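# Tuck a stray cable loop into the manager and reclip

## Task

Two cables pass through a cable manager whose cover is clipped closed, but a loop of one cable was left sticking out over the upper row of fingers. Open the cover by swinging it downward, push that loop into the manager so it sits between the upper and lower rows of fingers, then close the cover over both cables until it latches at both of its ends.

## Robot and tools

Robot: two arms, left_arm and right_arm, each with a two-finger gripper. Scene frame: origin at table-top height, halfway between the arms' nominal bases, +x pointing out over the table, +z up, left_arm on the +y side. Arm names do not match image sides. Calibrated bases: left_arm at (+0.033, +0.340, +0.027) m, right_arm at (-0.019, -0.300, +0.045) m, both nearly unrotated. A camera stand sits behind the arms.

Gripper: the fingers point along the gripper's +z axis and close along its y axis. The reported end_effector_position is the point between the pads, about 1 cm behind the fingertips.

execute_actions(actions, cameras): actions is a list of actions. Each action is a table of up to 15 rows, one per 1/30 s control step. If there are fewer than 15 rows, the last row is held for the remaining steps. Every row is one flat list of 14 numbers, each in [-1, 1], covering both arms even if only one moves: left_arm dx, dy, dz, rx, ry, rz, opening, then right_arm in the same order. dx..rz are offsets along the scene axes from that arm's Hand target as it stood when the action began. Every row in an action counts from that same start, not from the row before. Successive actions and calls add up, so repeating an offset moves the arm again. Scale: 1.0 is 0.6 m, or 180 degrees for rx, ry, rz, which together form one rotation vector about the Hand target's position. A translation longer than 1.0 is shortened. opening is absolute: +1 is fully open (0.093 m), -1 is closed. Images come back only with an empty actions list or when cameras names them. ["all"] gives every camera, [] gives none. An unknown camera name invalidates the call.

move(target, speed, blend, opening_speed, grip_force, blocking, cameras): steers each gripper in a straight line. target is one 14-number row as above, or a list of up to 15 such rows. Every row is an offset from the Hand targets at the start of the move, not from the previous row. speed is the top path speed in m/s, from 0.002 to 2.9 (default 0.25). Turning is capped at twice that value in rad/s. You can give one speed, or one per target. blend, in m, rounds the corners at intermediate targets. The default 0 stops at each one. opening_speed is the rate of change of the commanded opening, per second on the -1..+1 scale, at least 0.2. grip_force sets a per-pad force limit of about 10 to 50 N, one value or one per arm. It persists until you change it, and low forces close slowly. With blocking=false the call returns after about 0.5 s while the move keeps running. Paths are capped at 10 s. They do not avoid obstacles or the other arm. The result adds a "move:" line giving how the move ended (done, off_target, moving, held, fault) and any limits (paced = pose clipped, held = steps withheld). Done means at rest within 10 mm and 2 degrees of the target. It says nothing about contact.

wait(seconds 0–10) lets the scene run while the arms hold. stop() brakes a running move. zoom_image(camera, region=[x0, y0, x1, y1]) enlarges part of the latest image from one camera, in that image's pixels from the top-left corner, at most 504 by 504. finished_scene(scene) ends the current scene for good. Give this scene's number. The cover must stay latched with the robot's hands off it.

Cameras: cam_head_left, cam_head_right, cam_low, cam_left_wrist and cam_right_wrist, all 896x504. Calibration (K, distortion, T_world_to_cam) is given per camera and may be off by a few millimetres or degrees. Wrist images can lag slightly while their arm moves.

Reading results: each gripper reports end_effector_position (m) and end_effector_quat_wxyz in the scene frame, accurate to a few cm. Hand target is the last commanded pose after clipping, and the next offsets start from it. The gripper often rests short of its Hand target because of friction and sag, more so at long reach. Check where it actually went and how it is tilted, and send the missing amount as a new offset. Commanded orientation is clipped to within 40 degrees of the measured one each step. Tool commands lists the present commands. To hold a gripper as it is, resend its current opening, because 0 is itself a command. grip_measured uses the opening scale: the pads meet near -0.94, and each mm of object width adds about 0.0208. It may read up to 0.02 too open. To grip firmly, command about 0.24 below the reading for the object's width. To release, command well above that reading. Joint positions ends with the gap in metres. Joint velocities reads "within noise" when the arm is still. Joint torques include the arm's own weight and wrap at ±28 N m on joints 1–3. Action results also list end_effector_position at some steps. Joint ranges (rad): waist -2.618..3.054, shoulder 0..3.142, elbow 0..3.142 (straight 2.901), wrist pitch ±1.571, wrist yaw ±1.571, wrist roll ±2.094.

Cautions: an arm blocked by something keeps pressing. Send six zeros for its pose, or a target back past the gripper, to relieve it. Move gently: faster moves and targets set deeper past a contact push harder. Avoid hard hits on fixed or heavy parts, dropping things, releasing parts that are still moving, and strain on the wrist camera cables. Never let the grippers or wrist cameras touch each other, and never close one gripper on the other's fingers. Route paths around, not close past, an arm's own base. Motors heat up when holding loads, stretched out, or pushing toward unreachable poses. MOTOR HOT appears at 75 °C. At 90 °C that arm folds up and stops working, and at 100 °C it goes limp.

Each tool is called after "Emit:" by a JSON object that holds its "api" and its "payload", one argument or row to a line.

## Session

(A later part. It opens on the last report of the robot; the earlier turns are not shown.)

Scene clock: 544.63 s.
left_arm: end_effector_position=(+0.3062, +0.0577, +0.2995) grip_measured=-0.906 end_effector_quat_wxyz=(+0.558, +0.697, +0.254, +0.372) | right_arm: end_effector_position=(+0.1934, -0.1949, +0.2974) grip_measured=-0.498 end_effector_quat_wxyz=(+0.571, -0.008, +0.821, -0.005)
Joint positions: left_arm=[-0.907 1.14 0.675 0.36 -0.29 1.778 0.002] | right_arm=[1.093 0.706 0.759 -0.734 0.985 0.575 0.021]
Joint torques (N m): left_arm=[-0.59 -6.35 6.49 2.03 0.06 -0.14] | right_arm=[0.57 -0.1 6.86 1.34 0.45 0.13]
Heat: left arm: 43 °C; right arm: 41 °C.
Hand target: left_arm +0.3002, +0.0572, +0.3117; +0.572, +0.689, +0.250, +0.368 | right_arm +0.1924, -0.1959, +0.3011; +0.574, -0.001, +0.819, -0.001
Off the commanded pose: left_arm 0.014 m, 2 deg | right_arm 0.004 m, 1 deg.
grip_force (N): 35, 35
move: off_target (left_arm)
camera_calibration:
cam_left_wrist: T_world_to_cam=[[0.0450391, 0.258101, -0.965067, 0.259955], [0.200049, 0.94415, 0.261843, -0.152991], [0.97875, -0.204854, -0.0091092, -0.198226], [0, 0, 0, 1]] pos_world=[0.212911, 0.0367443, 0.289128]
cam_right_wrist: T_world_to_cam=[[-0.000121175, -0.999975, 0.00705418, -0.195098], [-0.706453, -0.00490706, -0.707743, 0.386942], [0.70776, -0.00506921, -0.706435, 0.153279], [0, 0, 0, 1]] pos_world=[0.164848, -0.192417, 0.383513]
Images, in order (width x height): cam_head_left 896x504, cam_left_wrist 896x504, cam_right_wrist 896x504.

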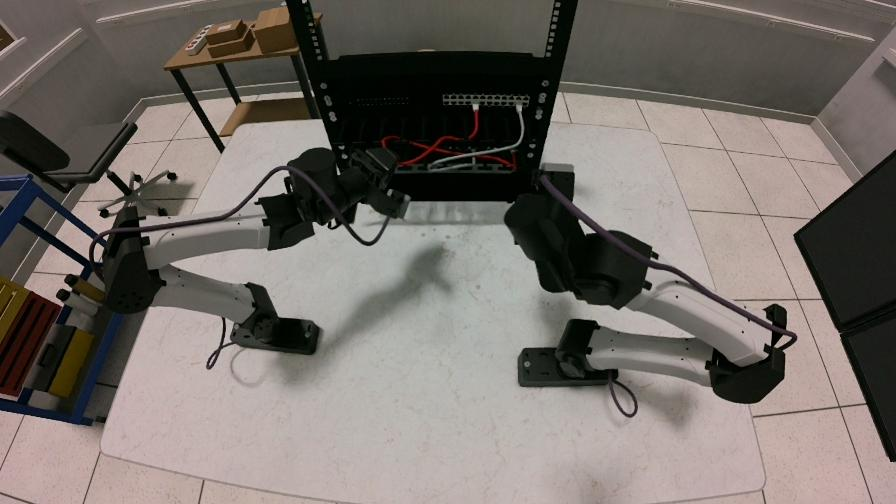

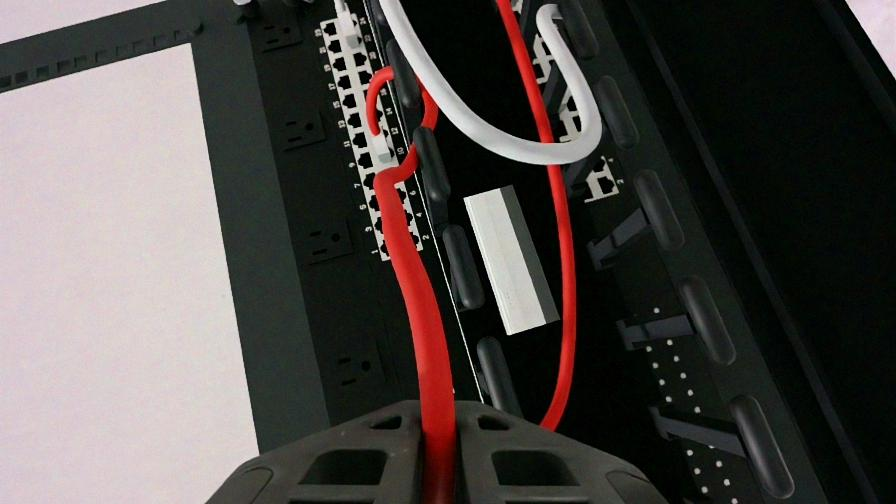

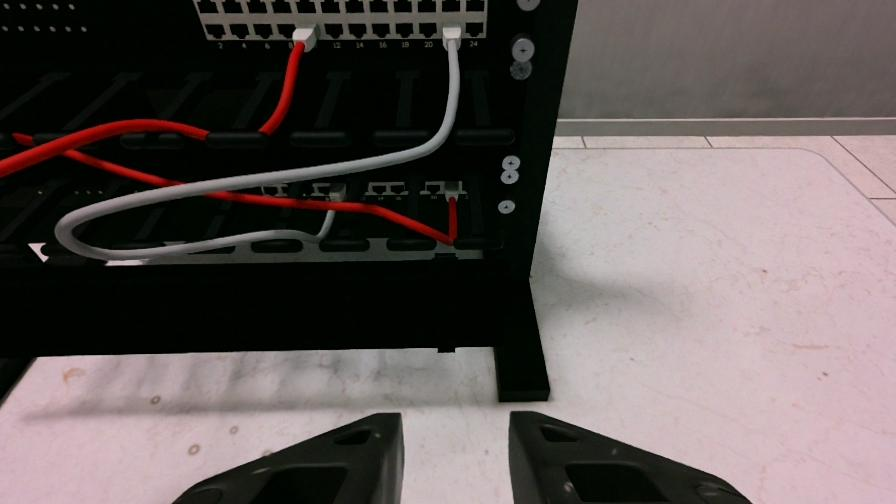

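Emit:
{"api": "move", "payload": {
  "target": [
    [-0.03,-0.05,0.0,0,0,0,-1,0,0,0,0,0,0,-0.5]
  ],
  "cameras": ["cam_left_wrist","cam_head_left"],
  "speed": 0.08
}}

Emit:
{"api": "zoom_image", "payload": {
  "camera": "cam_head_left",
  "region": [330, 90, 560, 220]
}}

Scene clock: 550.60 s.
left_arm: end_effector_position=(+0.2886, +0.0386, +0.2971) grip_measured=-0.906 end_effector_quat_wxyz=(+0.550, +0.695, +0.261, +0.382) | right_arm: end_effector_position=(+0.1934, -0.1949, +0.2974) grip_measured=-0.498 end_effector_quat_wxyz=(+0.571, -0.008, +0.821, -0.005)
Joint positions: left_arm=[-1.034 1.179 0.691 0.375 -0.446 1.77 0.002] | right_arm=[1.093 0.706 0.759 -0.734 0.985 0.575 0.021]
Joint torques (N m): left_arm=[-1.24 -4.11 8.17 2.1 0.25 -0.19] | right_arm=[0.49 -0.17 6.97 1.34 0.46 0.14]
Heat: left arm: 42 °C; right arm: 41 °C.
Hand target: left_arm +0.2822, +0.0272, +0.3117; +0.572, +0.689, +0.250, +0.368 | right_arm +0.1924, -0.1959, +0.3011; +0.574, -0.001, +0.819, -0.001
Off the commanded pose: left_arm 0.020 m, 3 deg | right_arm 0.004 m, 1 deg.
grip_force (N): 35, 35
move: off_target (left_arm)
camera_calibration:
cam_left_wrist: T_world_to_cam=[[0.0424124, 0.268726, -0.962282, 0.262913], [0.172096, 0.946788, 0.271984, -0.125919], [0.984167, -0.177141, -0.00609127, -0.18853], [0, 0, 0, 1]] pos_world=[0.196065, 0.0151701, 0.286096]
Images, in order (width x height): cam_head_left 896x504, cam_left_wrist 896x504.

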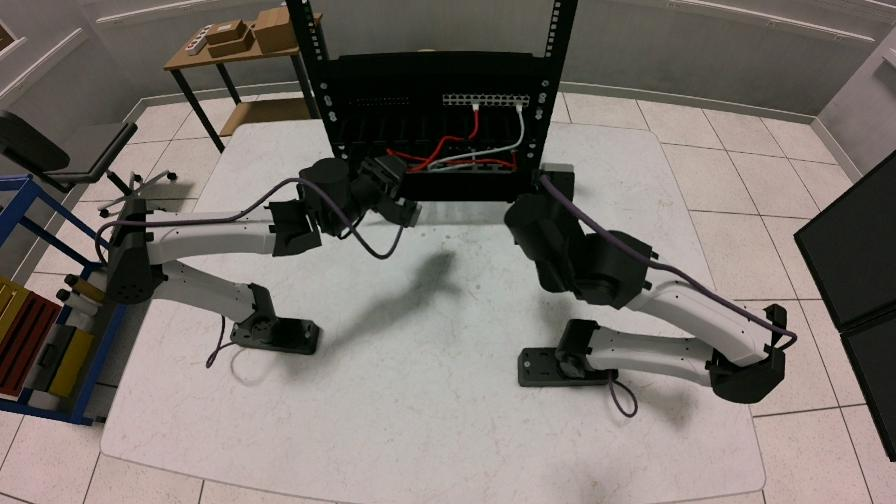

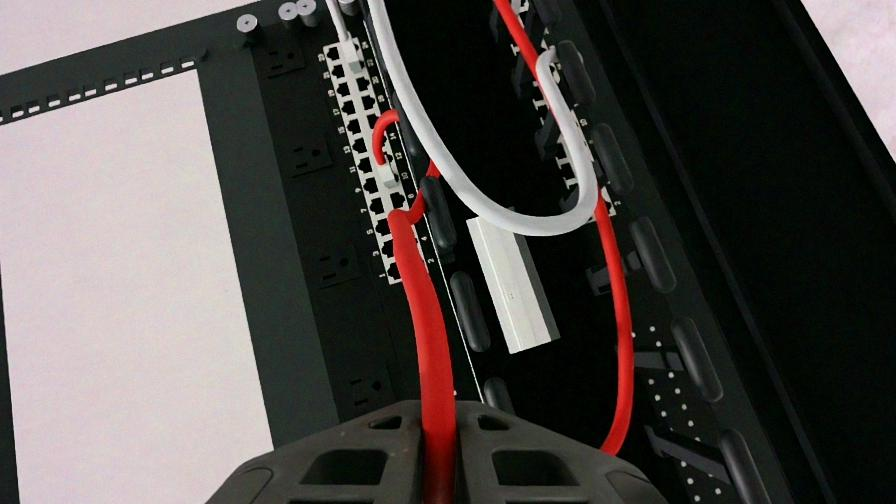

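Scaled by 2.191.

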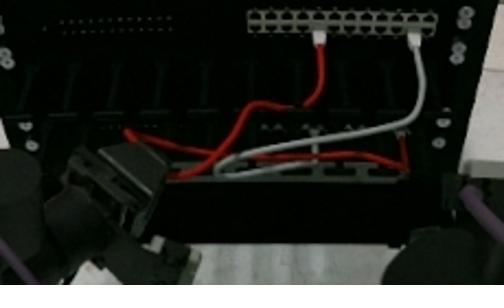

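Emit:
{"api": "move", "payload": {
  "target": [
    [0.01,-0.12,0.0,0,0,0.222,-1,0,0,0,0,0,0,-0.5]
  ],
  "cameras": ["cam_left_wrist","cam_head_left","cam_right_wrist"],
  "speed": 0.08
}}

Emit:
{"api": "zoom_image", "payload": {
  "camera": "cam_head_left",
  "region": [330, 90, 560, 220]
}}

Scene clock: 562.47 s.
left_arm: end_effector_position=(+0.2885, -0.0373, +0.3025) grip_measured=-0.906 end_effector_quat_wxyz=(+0.398, +0.573, +0.459, +0.551) | right_arm: end_effector_position=(+0.1931, -0.1984, +0.2964) grip_measured=-0.498 end_effector_quat_wxyz=(+0.571, -0.009, +0.821, -0.016)
Joint positions: left_arm=[-1.329 1.804 1.358 0.023 -1.381 1.425 0.002] | right_arm=[1.093 0.706 0.759 -0.751 0.998 0.575 0.021]
Joint torques (N m): left_arm=[-0.12 -8.23 8.55 1.61 -0.34 -0.19] | right_arm=[0.62 -0.16 6.93 1.47 0.31 0.11]
Motor temperatures (°C): left_arm=[24 41 38 37 22 23 29] | right_arm=[25 30 41 30 27 24 26]
Heat: left arm: 41 °C; right arm: 41 °C.
Hand target: left_arm +0.2882, -0.0448, +0.3114; +0.411, +0.562, +0.470, +0.542 | right_arm +0.1925, -0.1959, +0.3012; +0.574, -0.001, +0.819, -0.001
Off the commanded pose: left_arm 0.012 m, 3 deg | right_arm 0.005 m, 2 deg.
grip_force (N): 35, 35
move: off_target (left_arm)
camera_calibration:
cam_left_wrist: T_world_to_cam=[[-0.106469, 0.261491, -0.959316, 0.330333], [-0.444324, 0.850599, 0.28117, 0.115951], [0.889517, 0.456183, 0.0256243, -0.160413], [0, 0, 0, 1]] pos_world=[0.22938, -0.11183, 0.288402]
cam_right_wrist: T_world_to_cam=[[-0.0107206, -0.999604, 0.0260062, -0.201992], [-0.706463, -0.0108343, -0.707667, 0.384761], [0.707669, -0.0259591, -0.706067, 0.148646], [0, 0, 0, 1]] pos_world=[0.164461, -0.193885, 0.38249]
Images, in order (width x height): cam_head_left 896x504, cam_left_wrist 896x504, cam_right_wrist 896x504.

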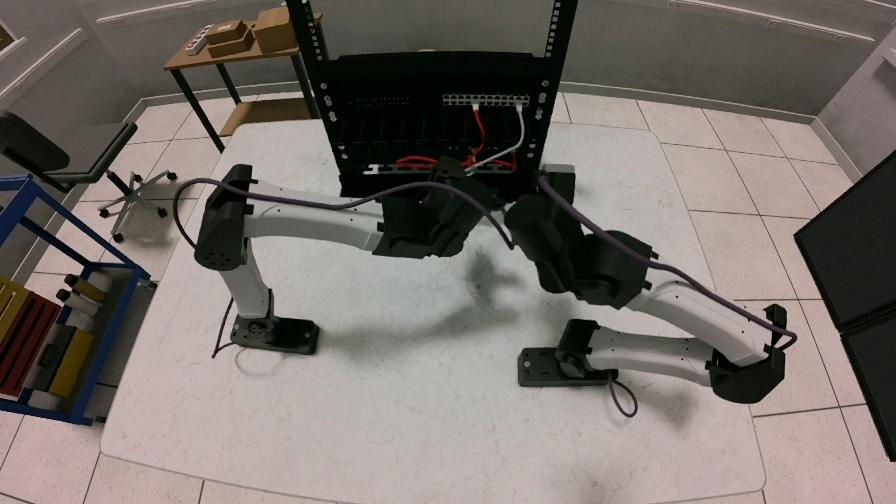

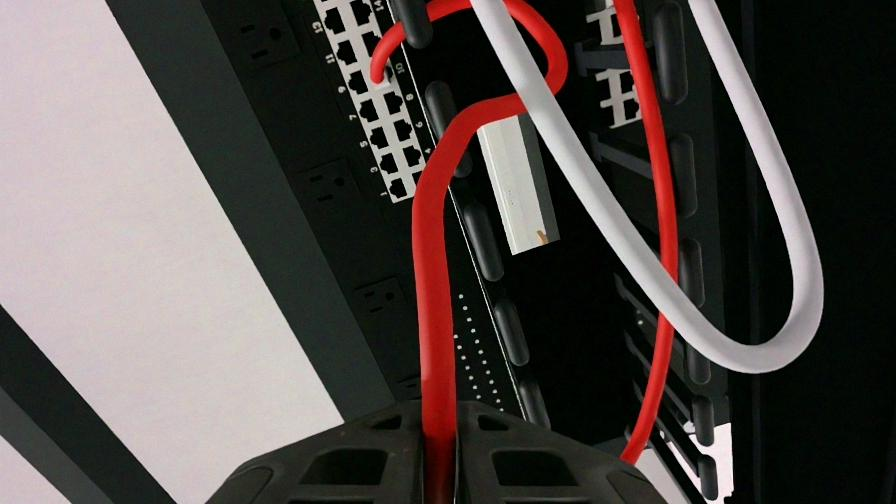

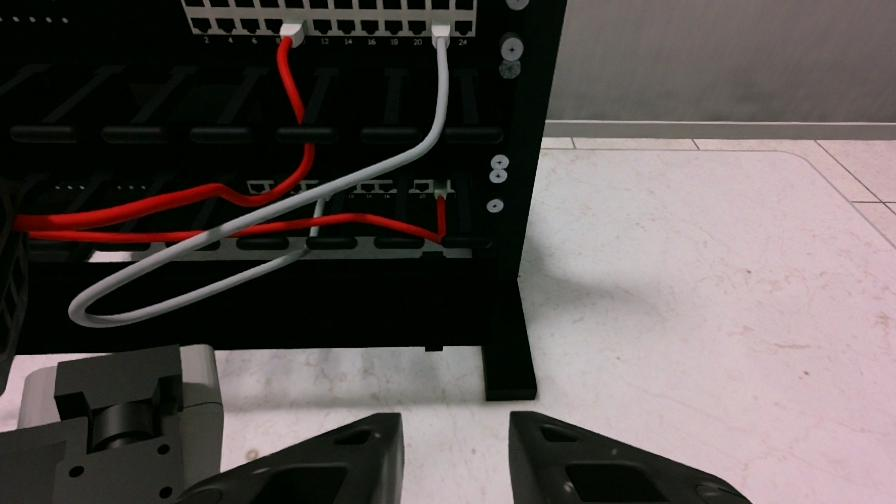

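Scaled by 2.191.

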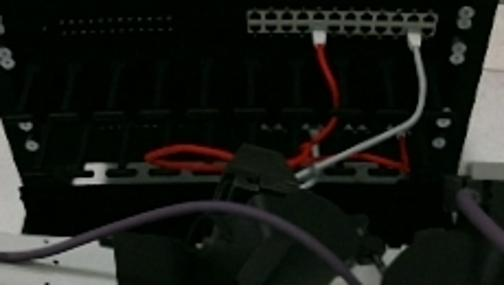

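Emit:
{"api": "execute_actions", "payload": {
  "actions": []
}}

Emit:
{"api": "zoom_image", "payload": {
  "camera": "cam_head_left",
  "region": [330, 90, 560, 220]
}}

Scene clock: 576.40 s.
left_arm: end_effector_position=(+0.2885, -0.0373, +0.3025) grip_measured=-0.906 end_effector_quat_wxyz=(+0.398, +0.573, +0.459, +0.551) | right_arm: end_effector_position=(+0.1931, -0.1984, +0.2964) grip_measured=-0.498 end_effector_quat_wxyz=(+0.571, -0.009, +0.821, -0.016)
Joint positions: left_arm=[-1.329 1.804 1.358 0.023 -1.381 1.424 0.002] | right_arm=[1.093 0.706 0.759 -0.751 0.998 0.575 0.021]
Joint velocities: within noise
Joint torques (N m): left_arm=[-0.13 -8.24 8.51 1.59 -0.33 -0.22] | right_arm=[0.57 -0.12 6.87 1.47 0.3 0.12]
Motor temperatures (°C): left_arm=[24 42 40 37 23 23 29] | right_arm=[25 30 41 31 27 24 26]
Heat: left arm: 42 °C; right arm: 41 °C.
Hand target: left_arm +0.2882, -0.0448, +0.3114; +0.411, +0.562, +0.470, +0.542 | right_arm +0.1925, -0.1959, +0.3012; +0.574, -0.001, +0.819, -0.001
Tool commands: left_gripper/opening=-1.0 right_gripper/opening=-0.5
Off the commanded pose: left_arm 0.012 m, 3 deg | right_arm 0.005 m, 2 deg.
grip_force (N): 35, 35
camera_calibration:
cam_left_wrist: T_world_to_cam=[[-0.106497, 0.261128, -0.959412, 0.330328], [-0.444309, 0.85071, 0.280861, 0.116049], [0.889521, 0.456186, 0.0254239, -0.160356], [0, 0, 0, 1]] pos_world=[0.22938, -0.11183, 0.288403]
cam_right_wrist: T_world_to_cam=[[-0.0107206, -0.999604, 0.0260062, -0.201992], [-0.706463, -0.0108343, -0.707667, 0.384761], [0.707669, -0.0259591, -0.706067, 0.148646], [0, 0, 0, 1]] pos_world=[0.164461, -0.193885, 0.38249]

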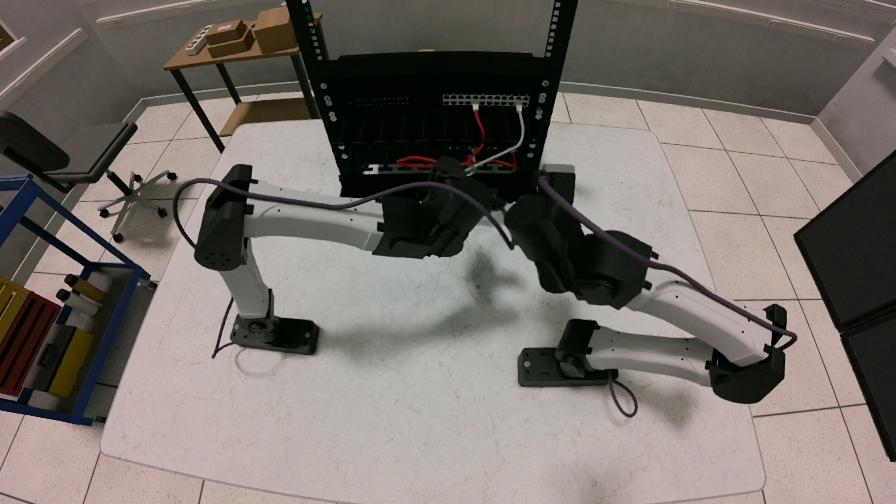

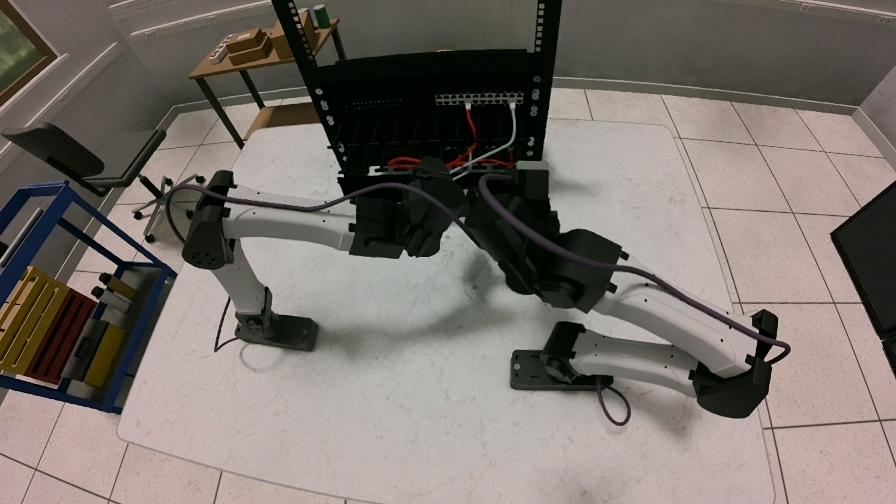

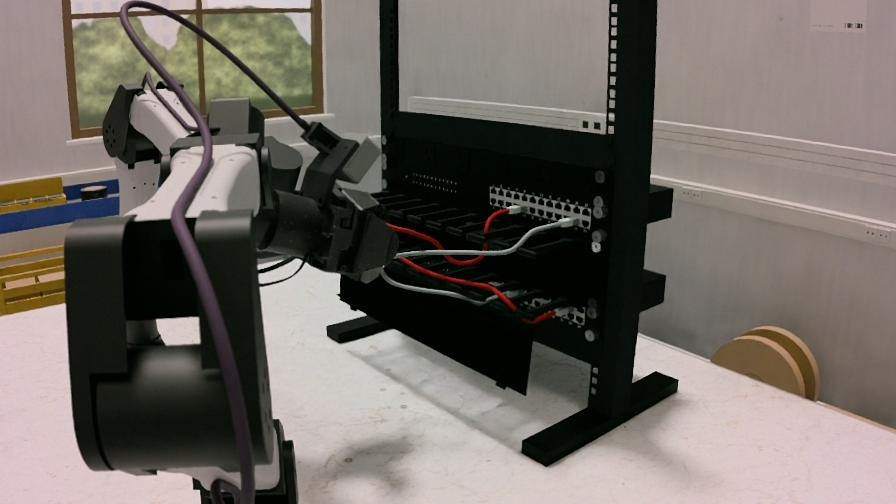

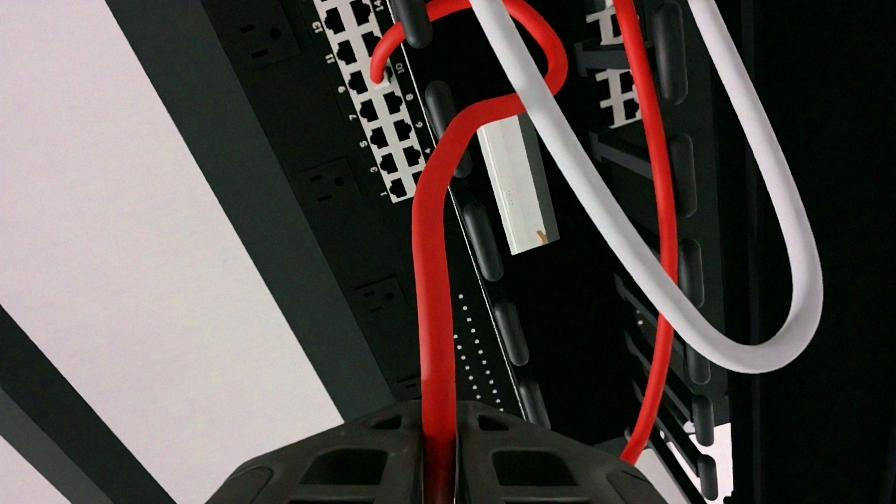

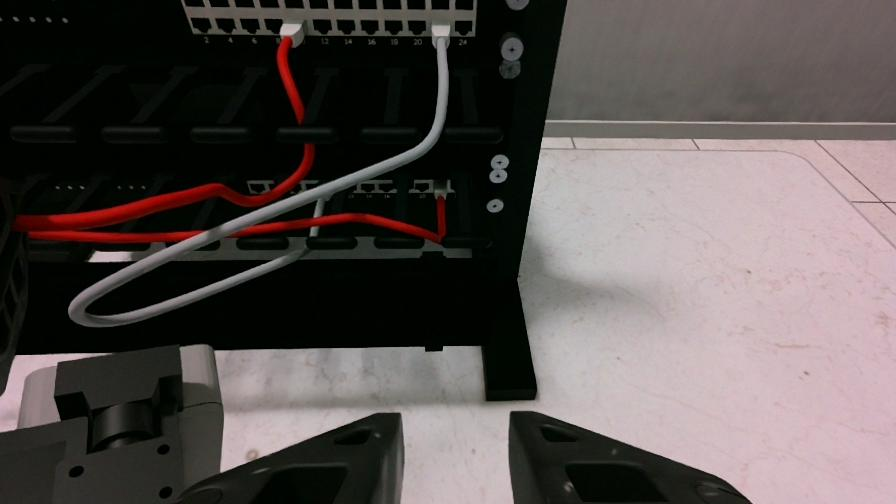

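Scaled by 2.191.

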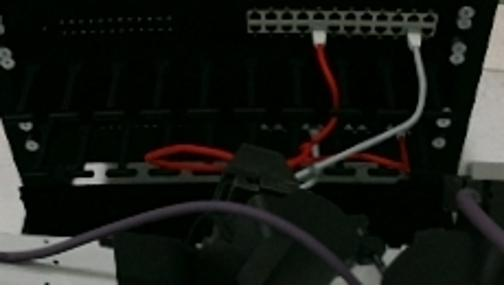

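Emit:
{"api": "move", "payload": {
  "target": [
    [0,0,0,0,0,0,-1,-0.13,-0.12,0,0,0,0,-0.5],
    [0.0,0.06,-0.09,0,0,-0.14,-1,-0.13,-0.12,0,0,0,0,-0.5],
    [0.09,0.06,-0.115,0,0,-0.14,-1,-0.13,-0.12,0,0,0,0,-0.5]
  ],
  "speed": 0.12,
  "cameras": ["all"]
}}

Emit:
{"api": "zoom_image", "payload": {
  "camera": "cam_head_left",
  "region": [330, 90, 560, 220]
}}

Scene clock: 586.07 s.
left_arm: end_effector_position=(+0.3399, +0.0030, +0.2282) grip_measured=-0.906 end_effector_quat_wxyz=(+0.494, +0.662, +0.344, +0.447) | right_arm: end_effector_position=(+0.1166, -0.2678, +0.2978) grip_measured=-0.498 end_effector_quat_wxyz=(+0.459, -0.054, +0.883, +0.079)
Joint positions: left_arm=[-1.059 1.638 0.78 0.708 -0.717 1.729 0.002] | right_arm=[1.353 0.462 1.015 -1.561 0.837 0.978 0.021]
Joint torques (N m): left_arm=[0.4 -6.69 7.35 2.28 0.25 -0.04] | right_arm=[-0.75 4.89 6.11 1.05 0.38 -0.04]
Heat: left arm: 43 °C; right arm: 41 °C.
Hand target: left_arm +0.3422, -0.0088, +0.2427; +0.520, +0.651, +0.336, +0.439 | right_arm +0.1145, -0.2680, +0.3012; +0.574, -0.001, +0.819, -0.001
Off the commanded pose: left_arm 0.019 m, 3 deg | right_arm 0.004 m, 19 deg.
grip_force (N): 35, 35
move: off_target (left_arm, right_arm)
camera_calibration:
cam_left_wrist: T_world_to_cam=[[-0.0310938, 0.281065, -0.959185, 0.228263], [-0.0639984, 0.95712, 0.282535, -0.0045156], [0.997465, 0.0701713, -0.0117728, -0.249643], [0, 0, 0, 1]] pos_world=[0.255819, -0.042317, 0.217283]
cam_right_wrist: T_world_to_cam=[[0.15908, -0.98231, -0.098798, -0.250375], [-0.856682, -0.0876068, -0.508351, 0.268552], [0.490703, 0.165507, -0.855464, 0.322931], [0, 0, 0, 1]] pos_world=[0.111431, -0.275866, 0.388038]

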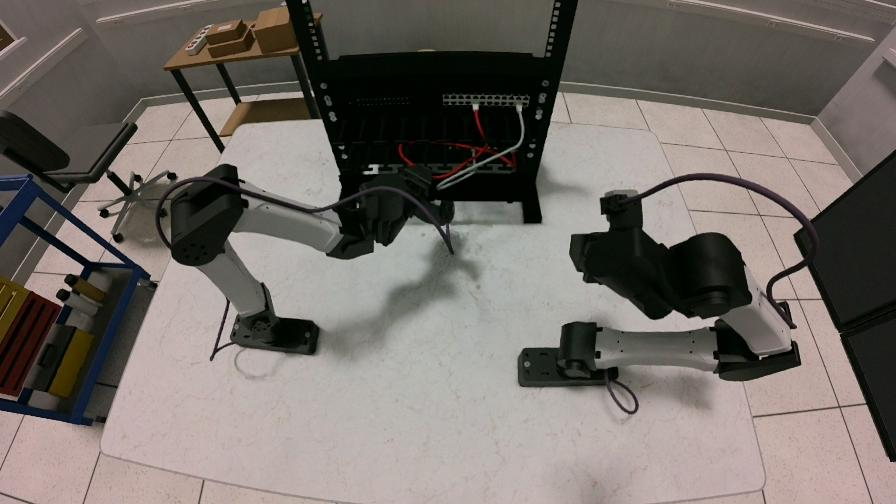

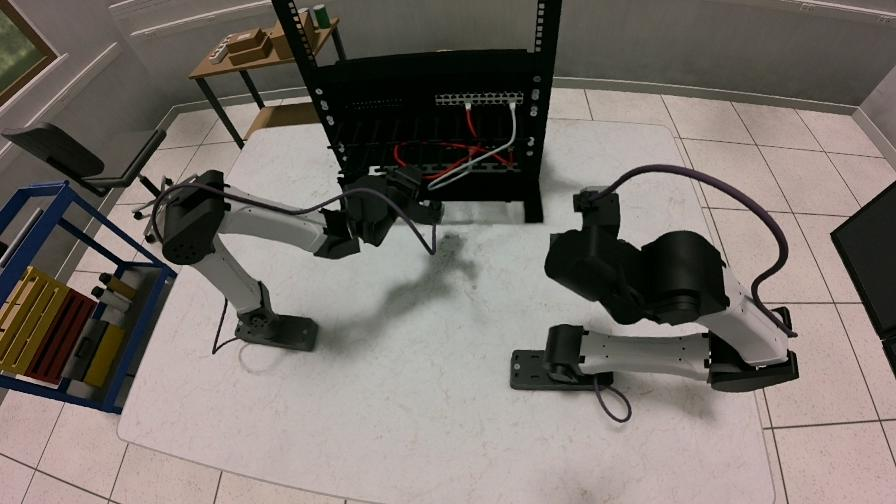

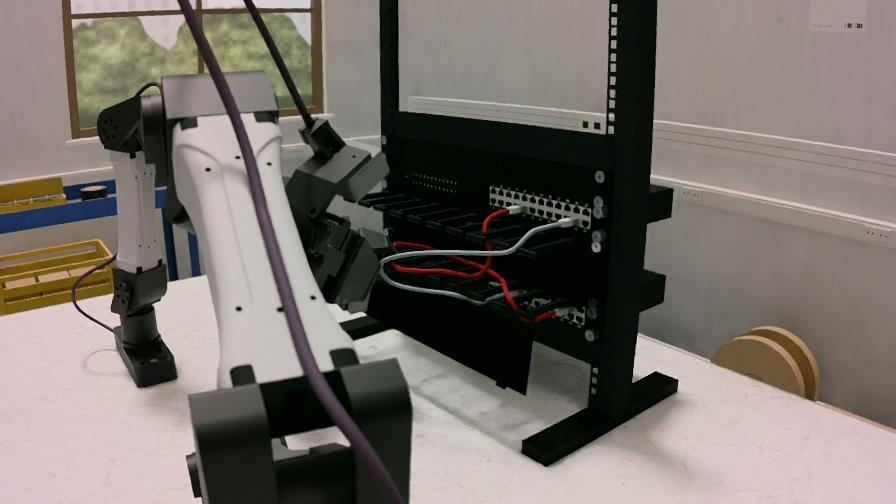

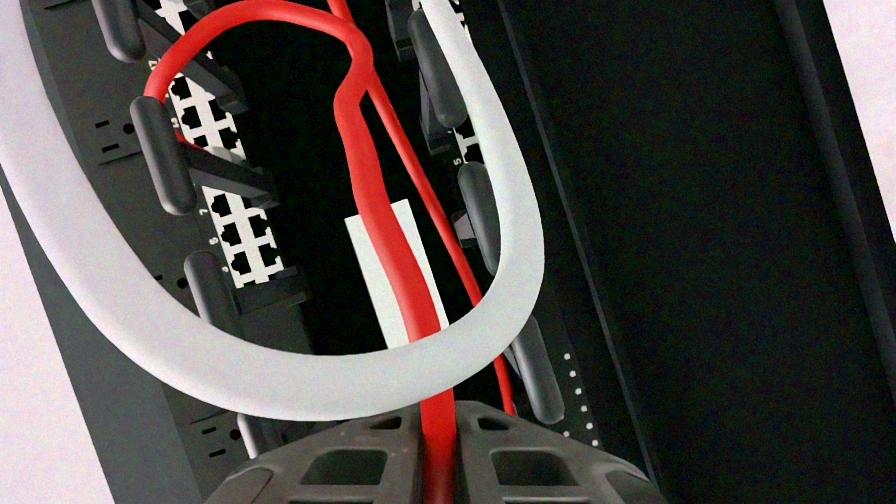

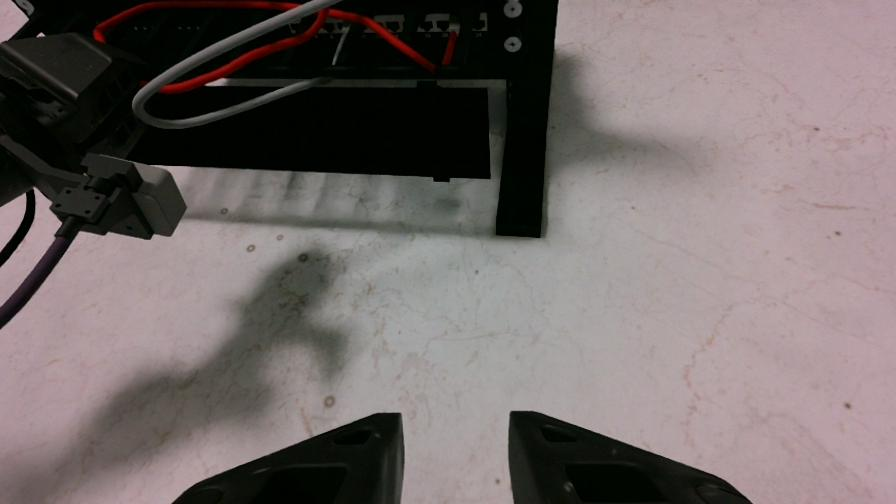

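Scaled by 2.191.

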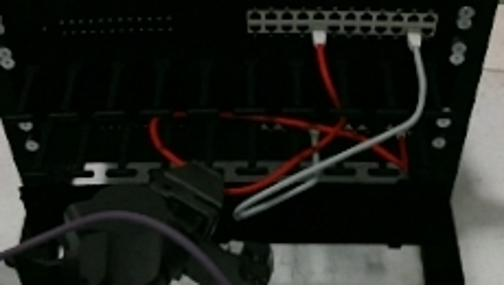

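Emit:
{"api": "move", "payload": {
  "target": [
    [0.12,0.03,-0.01,0,0,0,-1,0,0,0,0,0,0,-0.5],
    [0.12,0.03,-0.01,0,0,0,-0.55,0,0,0,0,0,0,-0.5]
  ],
  "speed": 0.1,
  "cameras": ["all"]
}}

Emit:
{"api": "zoom_image", "payload": {
  "camera": "cam_head_left",
  "region": [330, 90, 560, 220]
}}

Scene clock: 592.87 s.
left_arm: end_effector_position=(+0.4060, +0.0148, +0.2356) grip_measured=-0.592 end_effector_quat_wxyz=(+0.520, +0.645, +0.347, +0.439) | right_arm: end_effector_position=(+0.1166, -0.2678, +0.2978) grip_measured=-0.498 end_effector_quat_wxyz=(+0.459, -0.054, +0.883, +0.079)
Joint positions: left_arm=[-0.865 1.732 0.87 0.777 -0.506 1.738 0.017] | right_arm=[1.353 0.462 1.015 -1.561 0.837 0.978 0.021]
Joint torques (N m): left_arm=[1.51 -6.24 7.58 1.98 0.29 0.1] | right_arm=[-0.49 4.94 6.02 1.05 0.35 -0.06]
Heat: left arm: 42 °C; right arm: 41 °C.
Hand target: left_arm +0.4141, +0.0091, +0.2365; +0.520, +0.651, +0.336, +0.439 | right_arm +0.1145, -0.2680, +0.3012; +0.574, -0.001, +0.819, -0.001
Off the commanded pose: left_arm 0.010 m, 1 deg | right_arm 0.004 m, 19 deg.
grip_force (N): 35, 35
move: off_target (right_arm)
camera_calibration:
cam_left_wrist: T_world_to_cam=[[-0.00920375, 0.224837, -0.974353, 0.229678], [-0.0532879, 0.972899, 0.225005, -0.00460119], [0.998537, 0.0539921, 0.00302677, -0.31998], [0, 0, 0, 1]] pos_world=[0.32138, -0.0298872, 0.225791]
cam_right_wrist: T_world_to_cam=[[0.15908, -0.98231, -0.098798, -0.250375], [-0.856682, -0.0876068, -0.508351, 0.268552], [0.490703, 0.165507, -0.855464, 0.322931], [0, 0, 0, 1]] pos_world=[0.111431, -0.275866, 0.388038]

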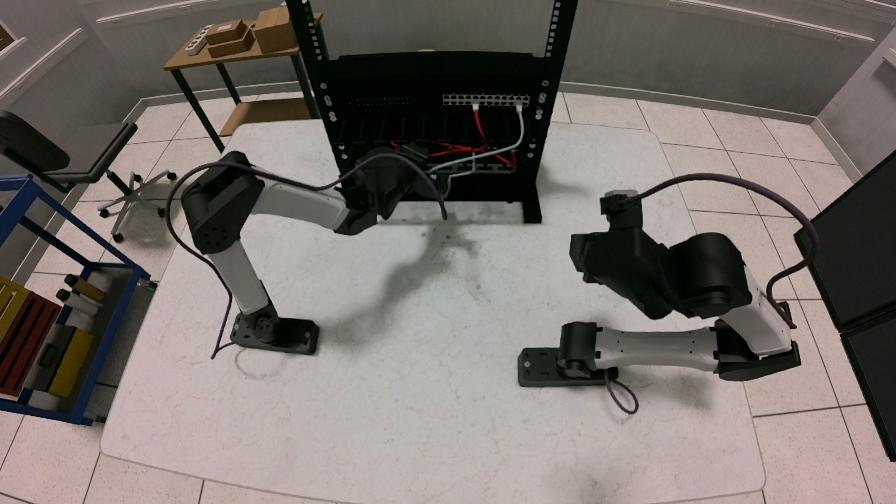

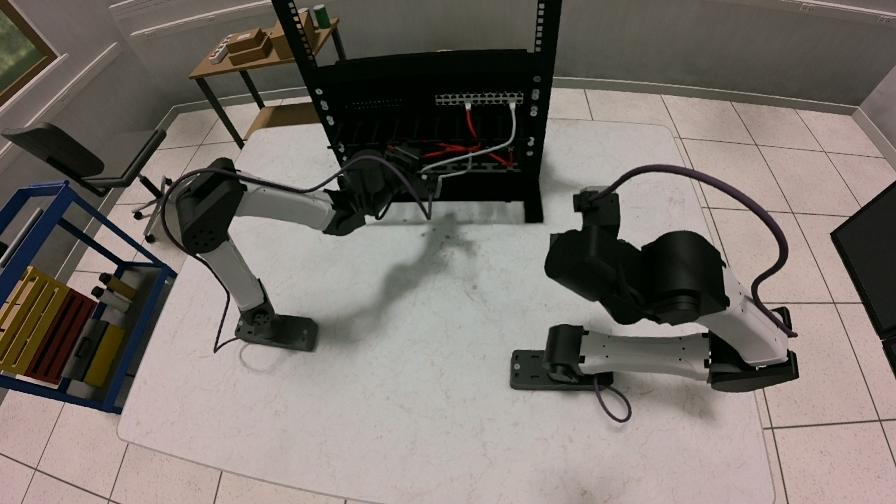

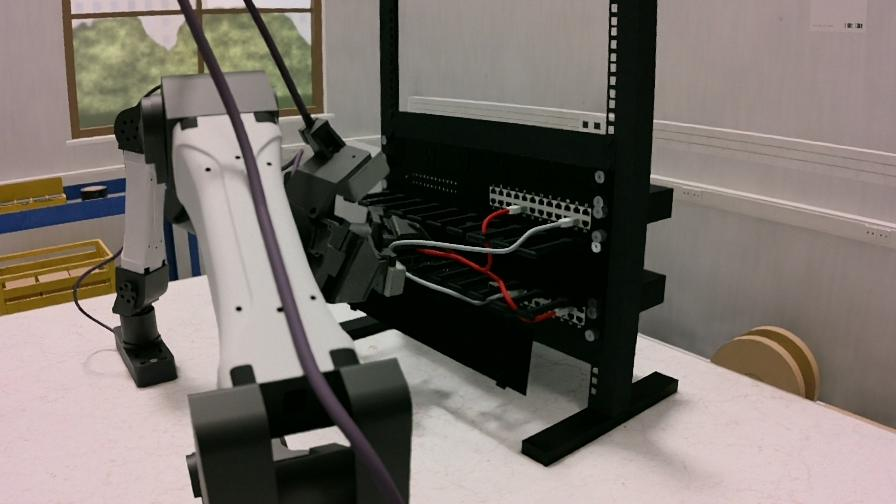

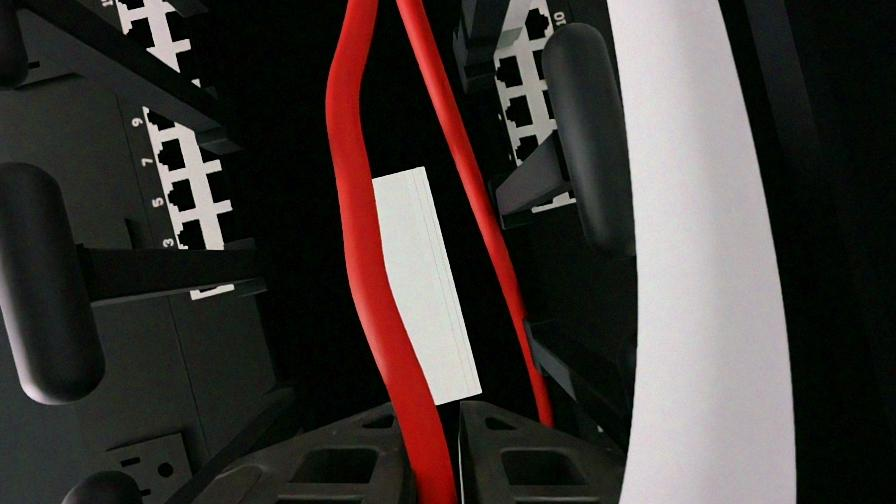

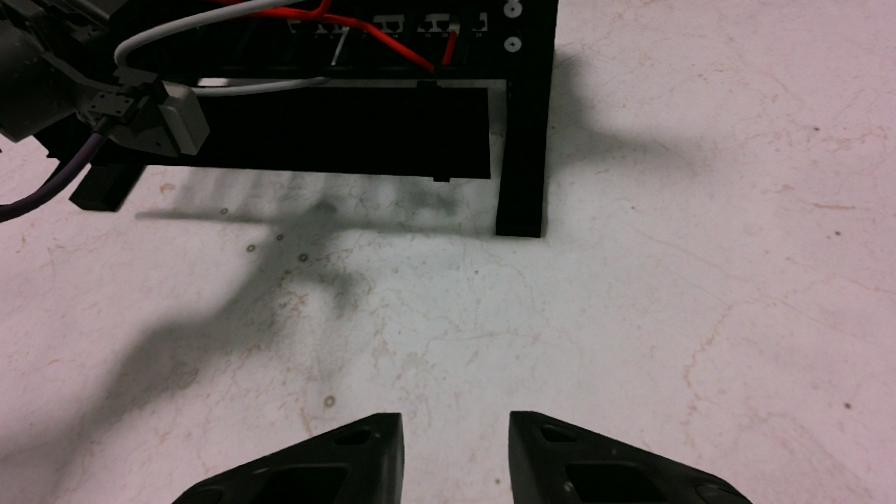

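Scaled by 2.191.

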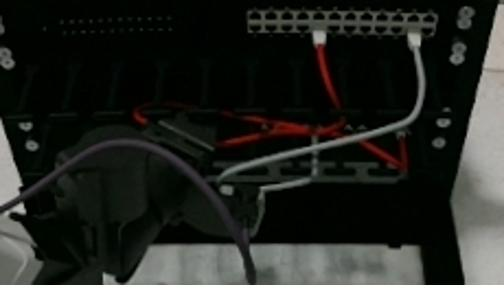

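Emit:
{"api": "move", "payload": {
  "target": [
    [0,0,0,0,0,0,-0.45,0,0,0,0,0,0,-0.5],
    [-0.2,-0.0,0.0,0,0,0,-0.45,0,0,0,0,0,0,-0.5],
    [-0.26,0.2,0.06,0,0,0,-0.45,0.12,0.12,0,0,0,0,-0.5]
  ],
  "speed": 0.15,
  "cameras": ["all"]
}}

Emit:
{"api": "zoom_image", "payload": {
  "camera": "cam_head_left",
  "region": [330, 90, 560, 220]
}}

Scene clock: 600.90 s.
left_arm: end_effector_position=(+0.2585, +0.1291, +0.2726) grip_measured=-0.451 end_effector_quat_wxyz=(+0.515, +0.652, +0.338, +0.442) | right_arm: end_effector_position=(+0.1854, -0.1960, +0.3020) grip_measured=-0.498 end_effector_quat_wxyz=(+0.571, -0.006, +0.821, -0.005)
Joint positions: left_arm=[-1.114 0.827 0.423 0.296 -0.746 1.729 0.024] | right_arm=[1.153 0.711 0.793 -0.825 1.032 0.652 0.021]
Joint torques (N m): left_arm=[0.7 -2.09 5.26 2.05 0.09 -0.12] | right_arm=[-0.66 -0.05 5.08 1.53 0.37 -0.02]
Heat: left arm: 42 °C; right arm: 40 °C.
Hand target: left_arm +0.2582, +0.1291, +0.2724; +0.520, +0.651, +0.336, +0.439 | right_arm +0.1864, -0.1960, +0.3011; +0.574, -0.001, +0.819, -0.001
Off the commanded pose: left_arm 0.000 m, 1 deg | right_arm 0.001 m, 1 deg.
grip_force (N): 35, 35
move: done
camera_calibration:
cam_left_wrist: T_world_to_cam=[[-0.00317404, 0.247999, -0.968755, 0.232497], [-0.0453166, 0.967729, 0.247885, -0.139686], [0.998968, 0.0446875, 0.00816685, -0.179335], [0, 0, 0, 1]] pos_world=[0.173558, 0.0855334, 0.261323]
cam_right_wrist: T_world_to_cam=[[-0.00231813, -0.999985, 0.00486119, -0.195141], [-0.705869, -0.00180711, -0.708341, 0.385217], [0.708339, -0.00507338, -0.705854, 0.161939], [0, 0, 0, 1]] pos_world=[0.156752, -0.19362, 0.388118]

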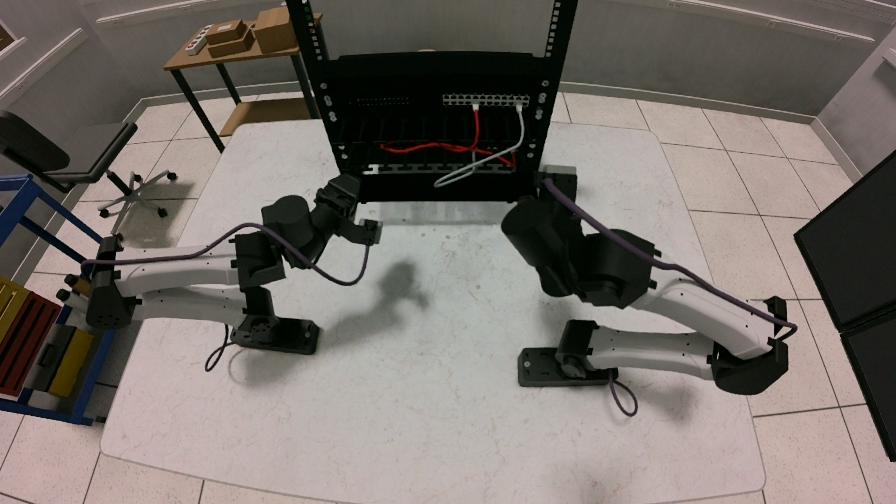

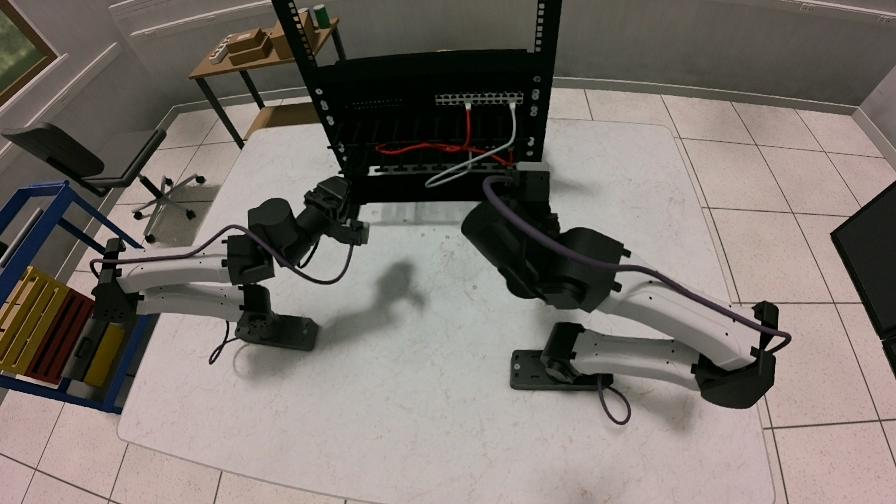

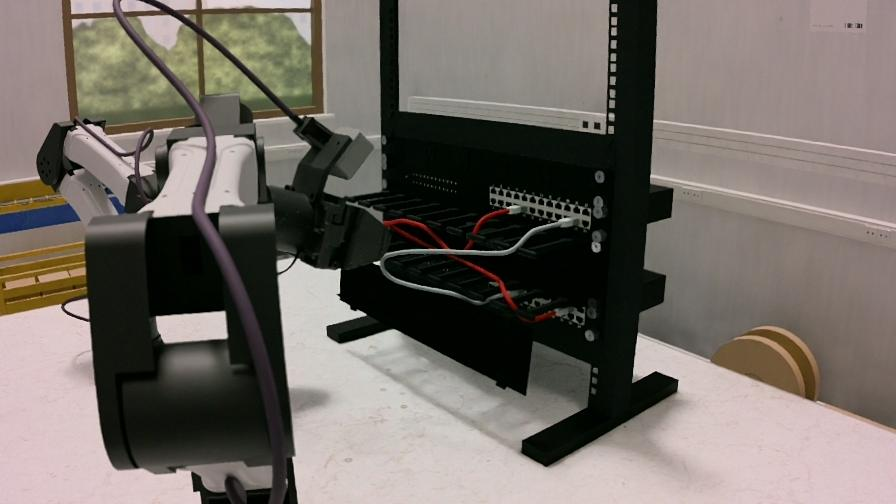

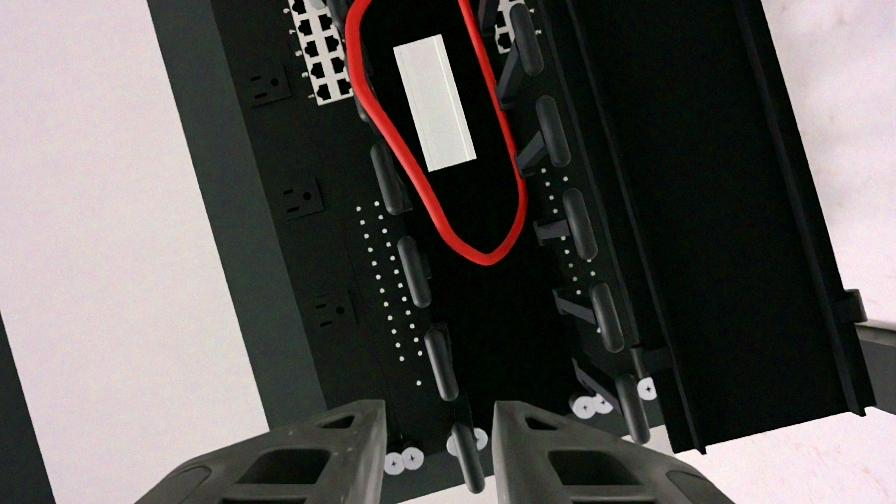

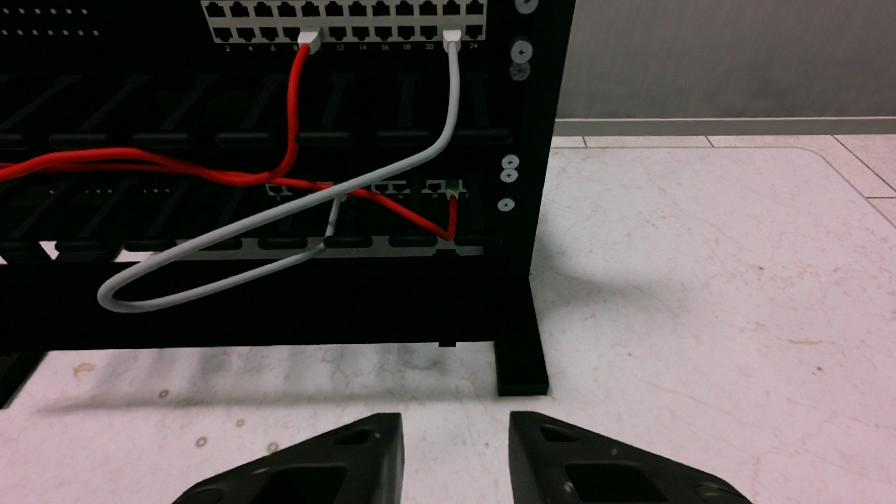

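Scaled by 2.191.

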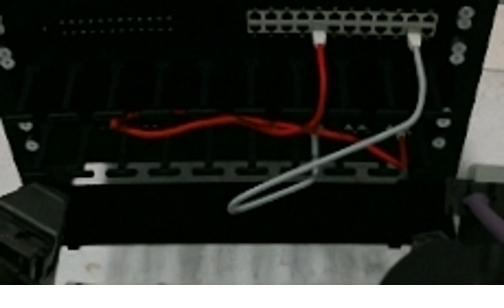

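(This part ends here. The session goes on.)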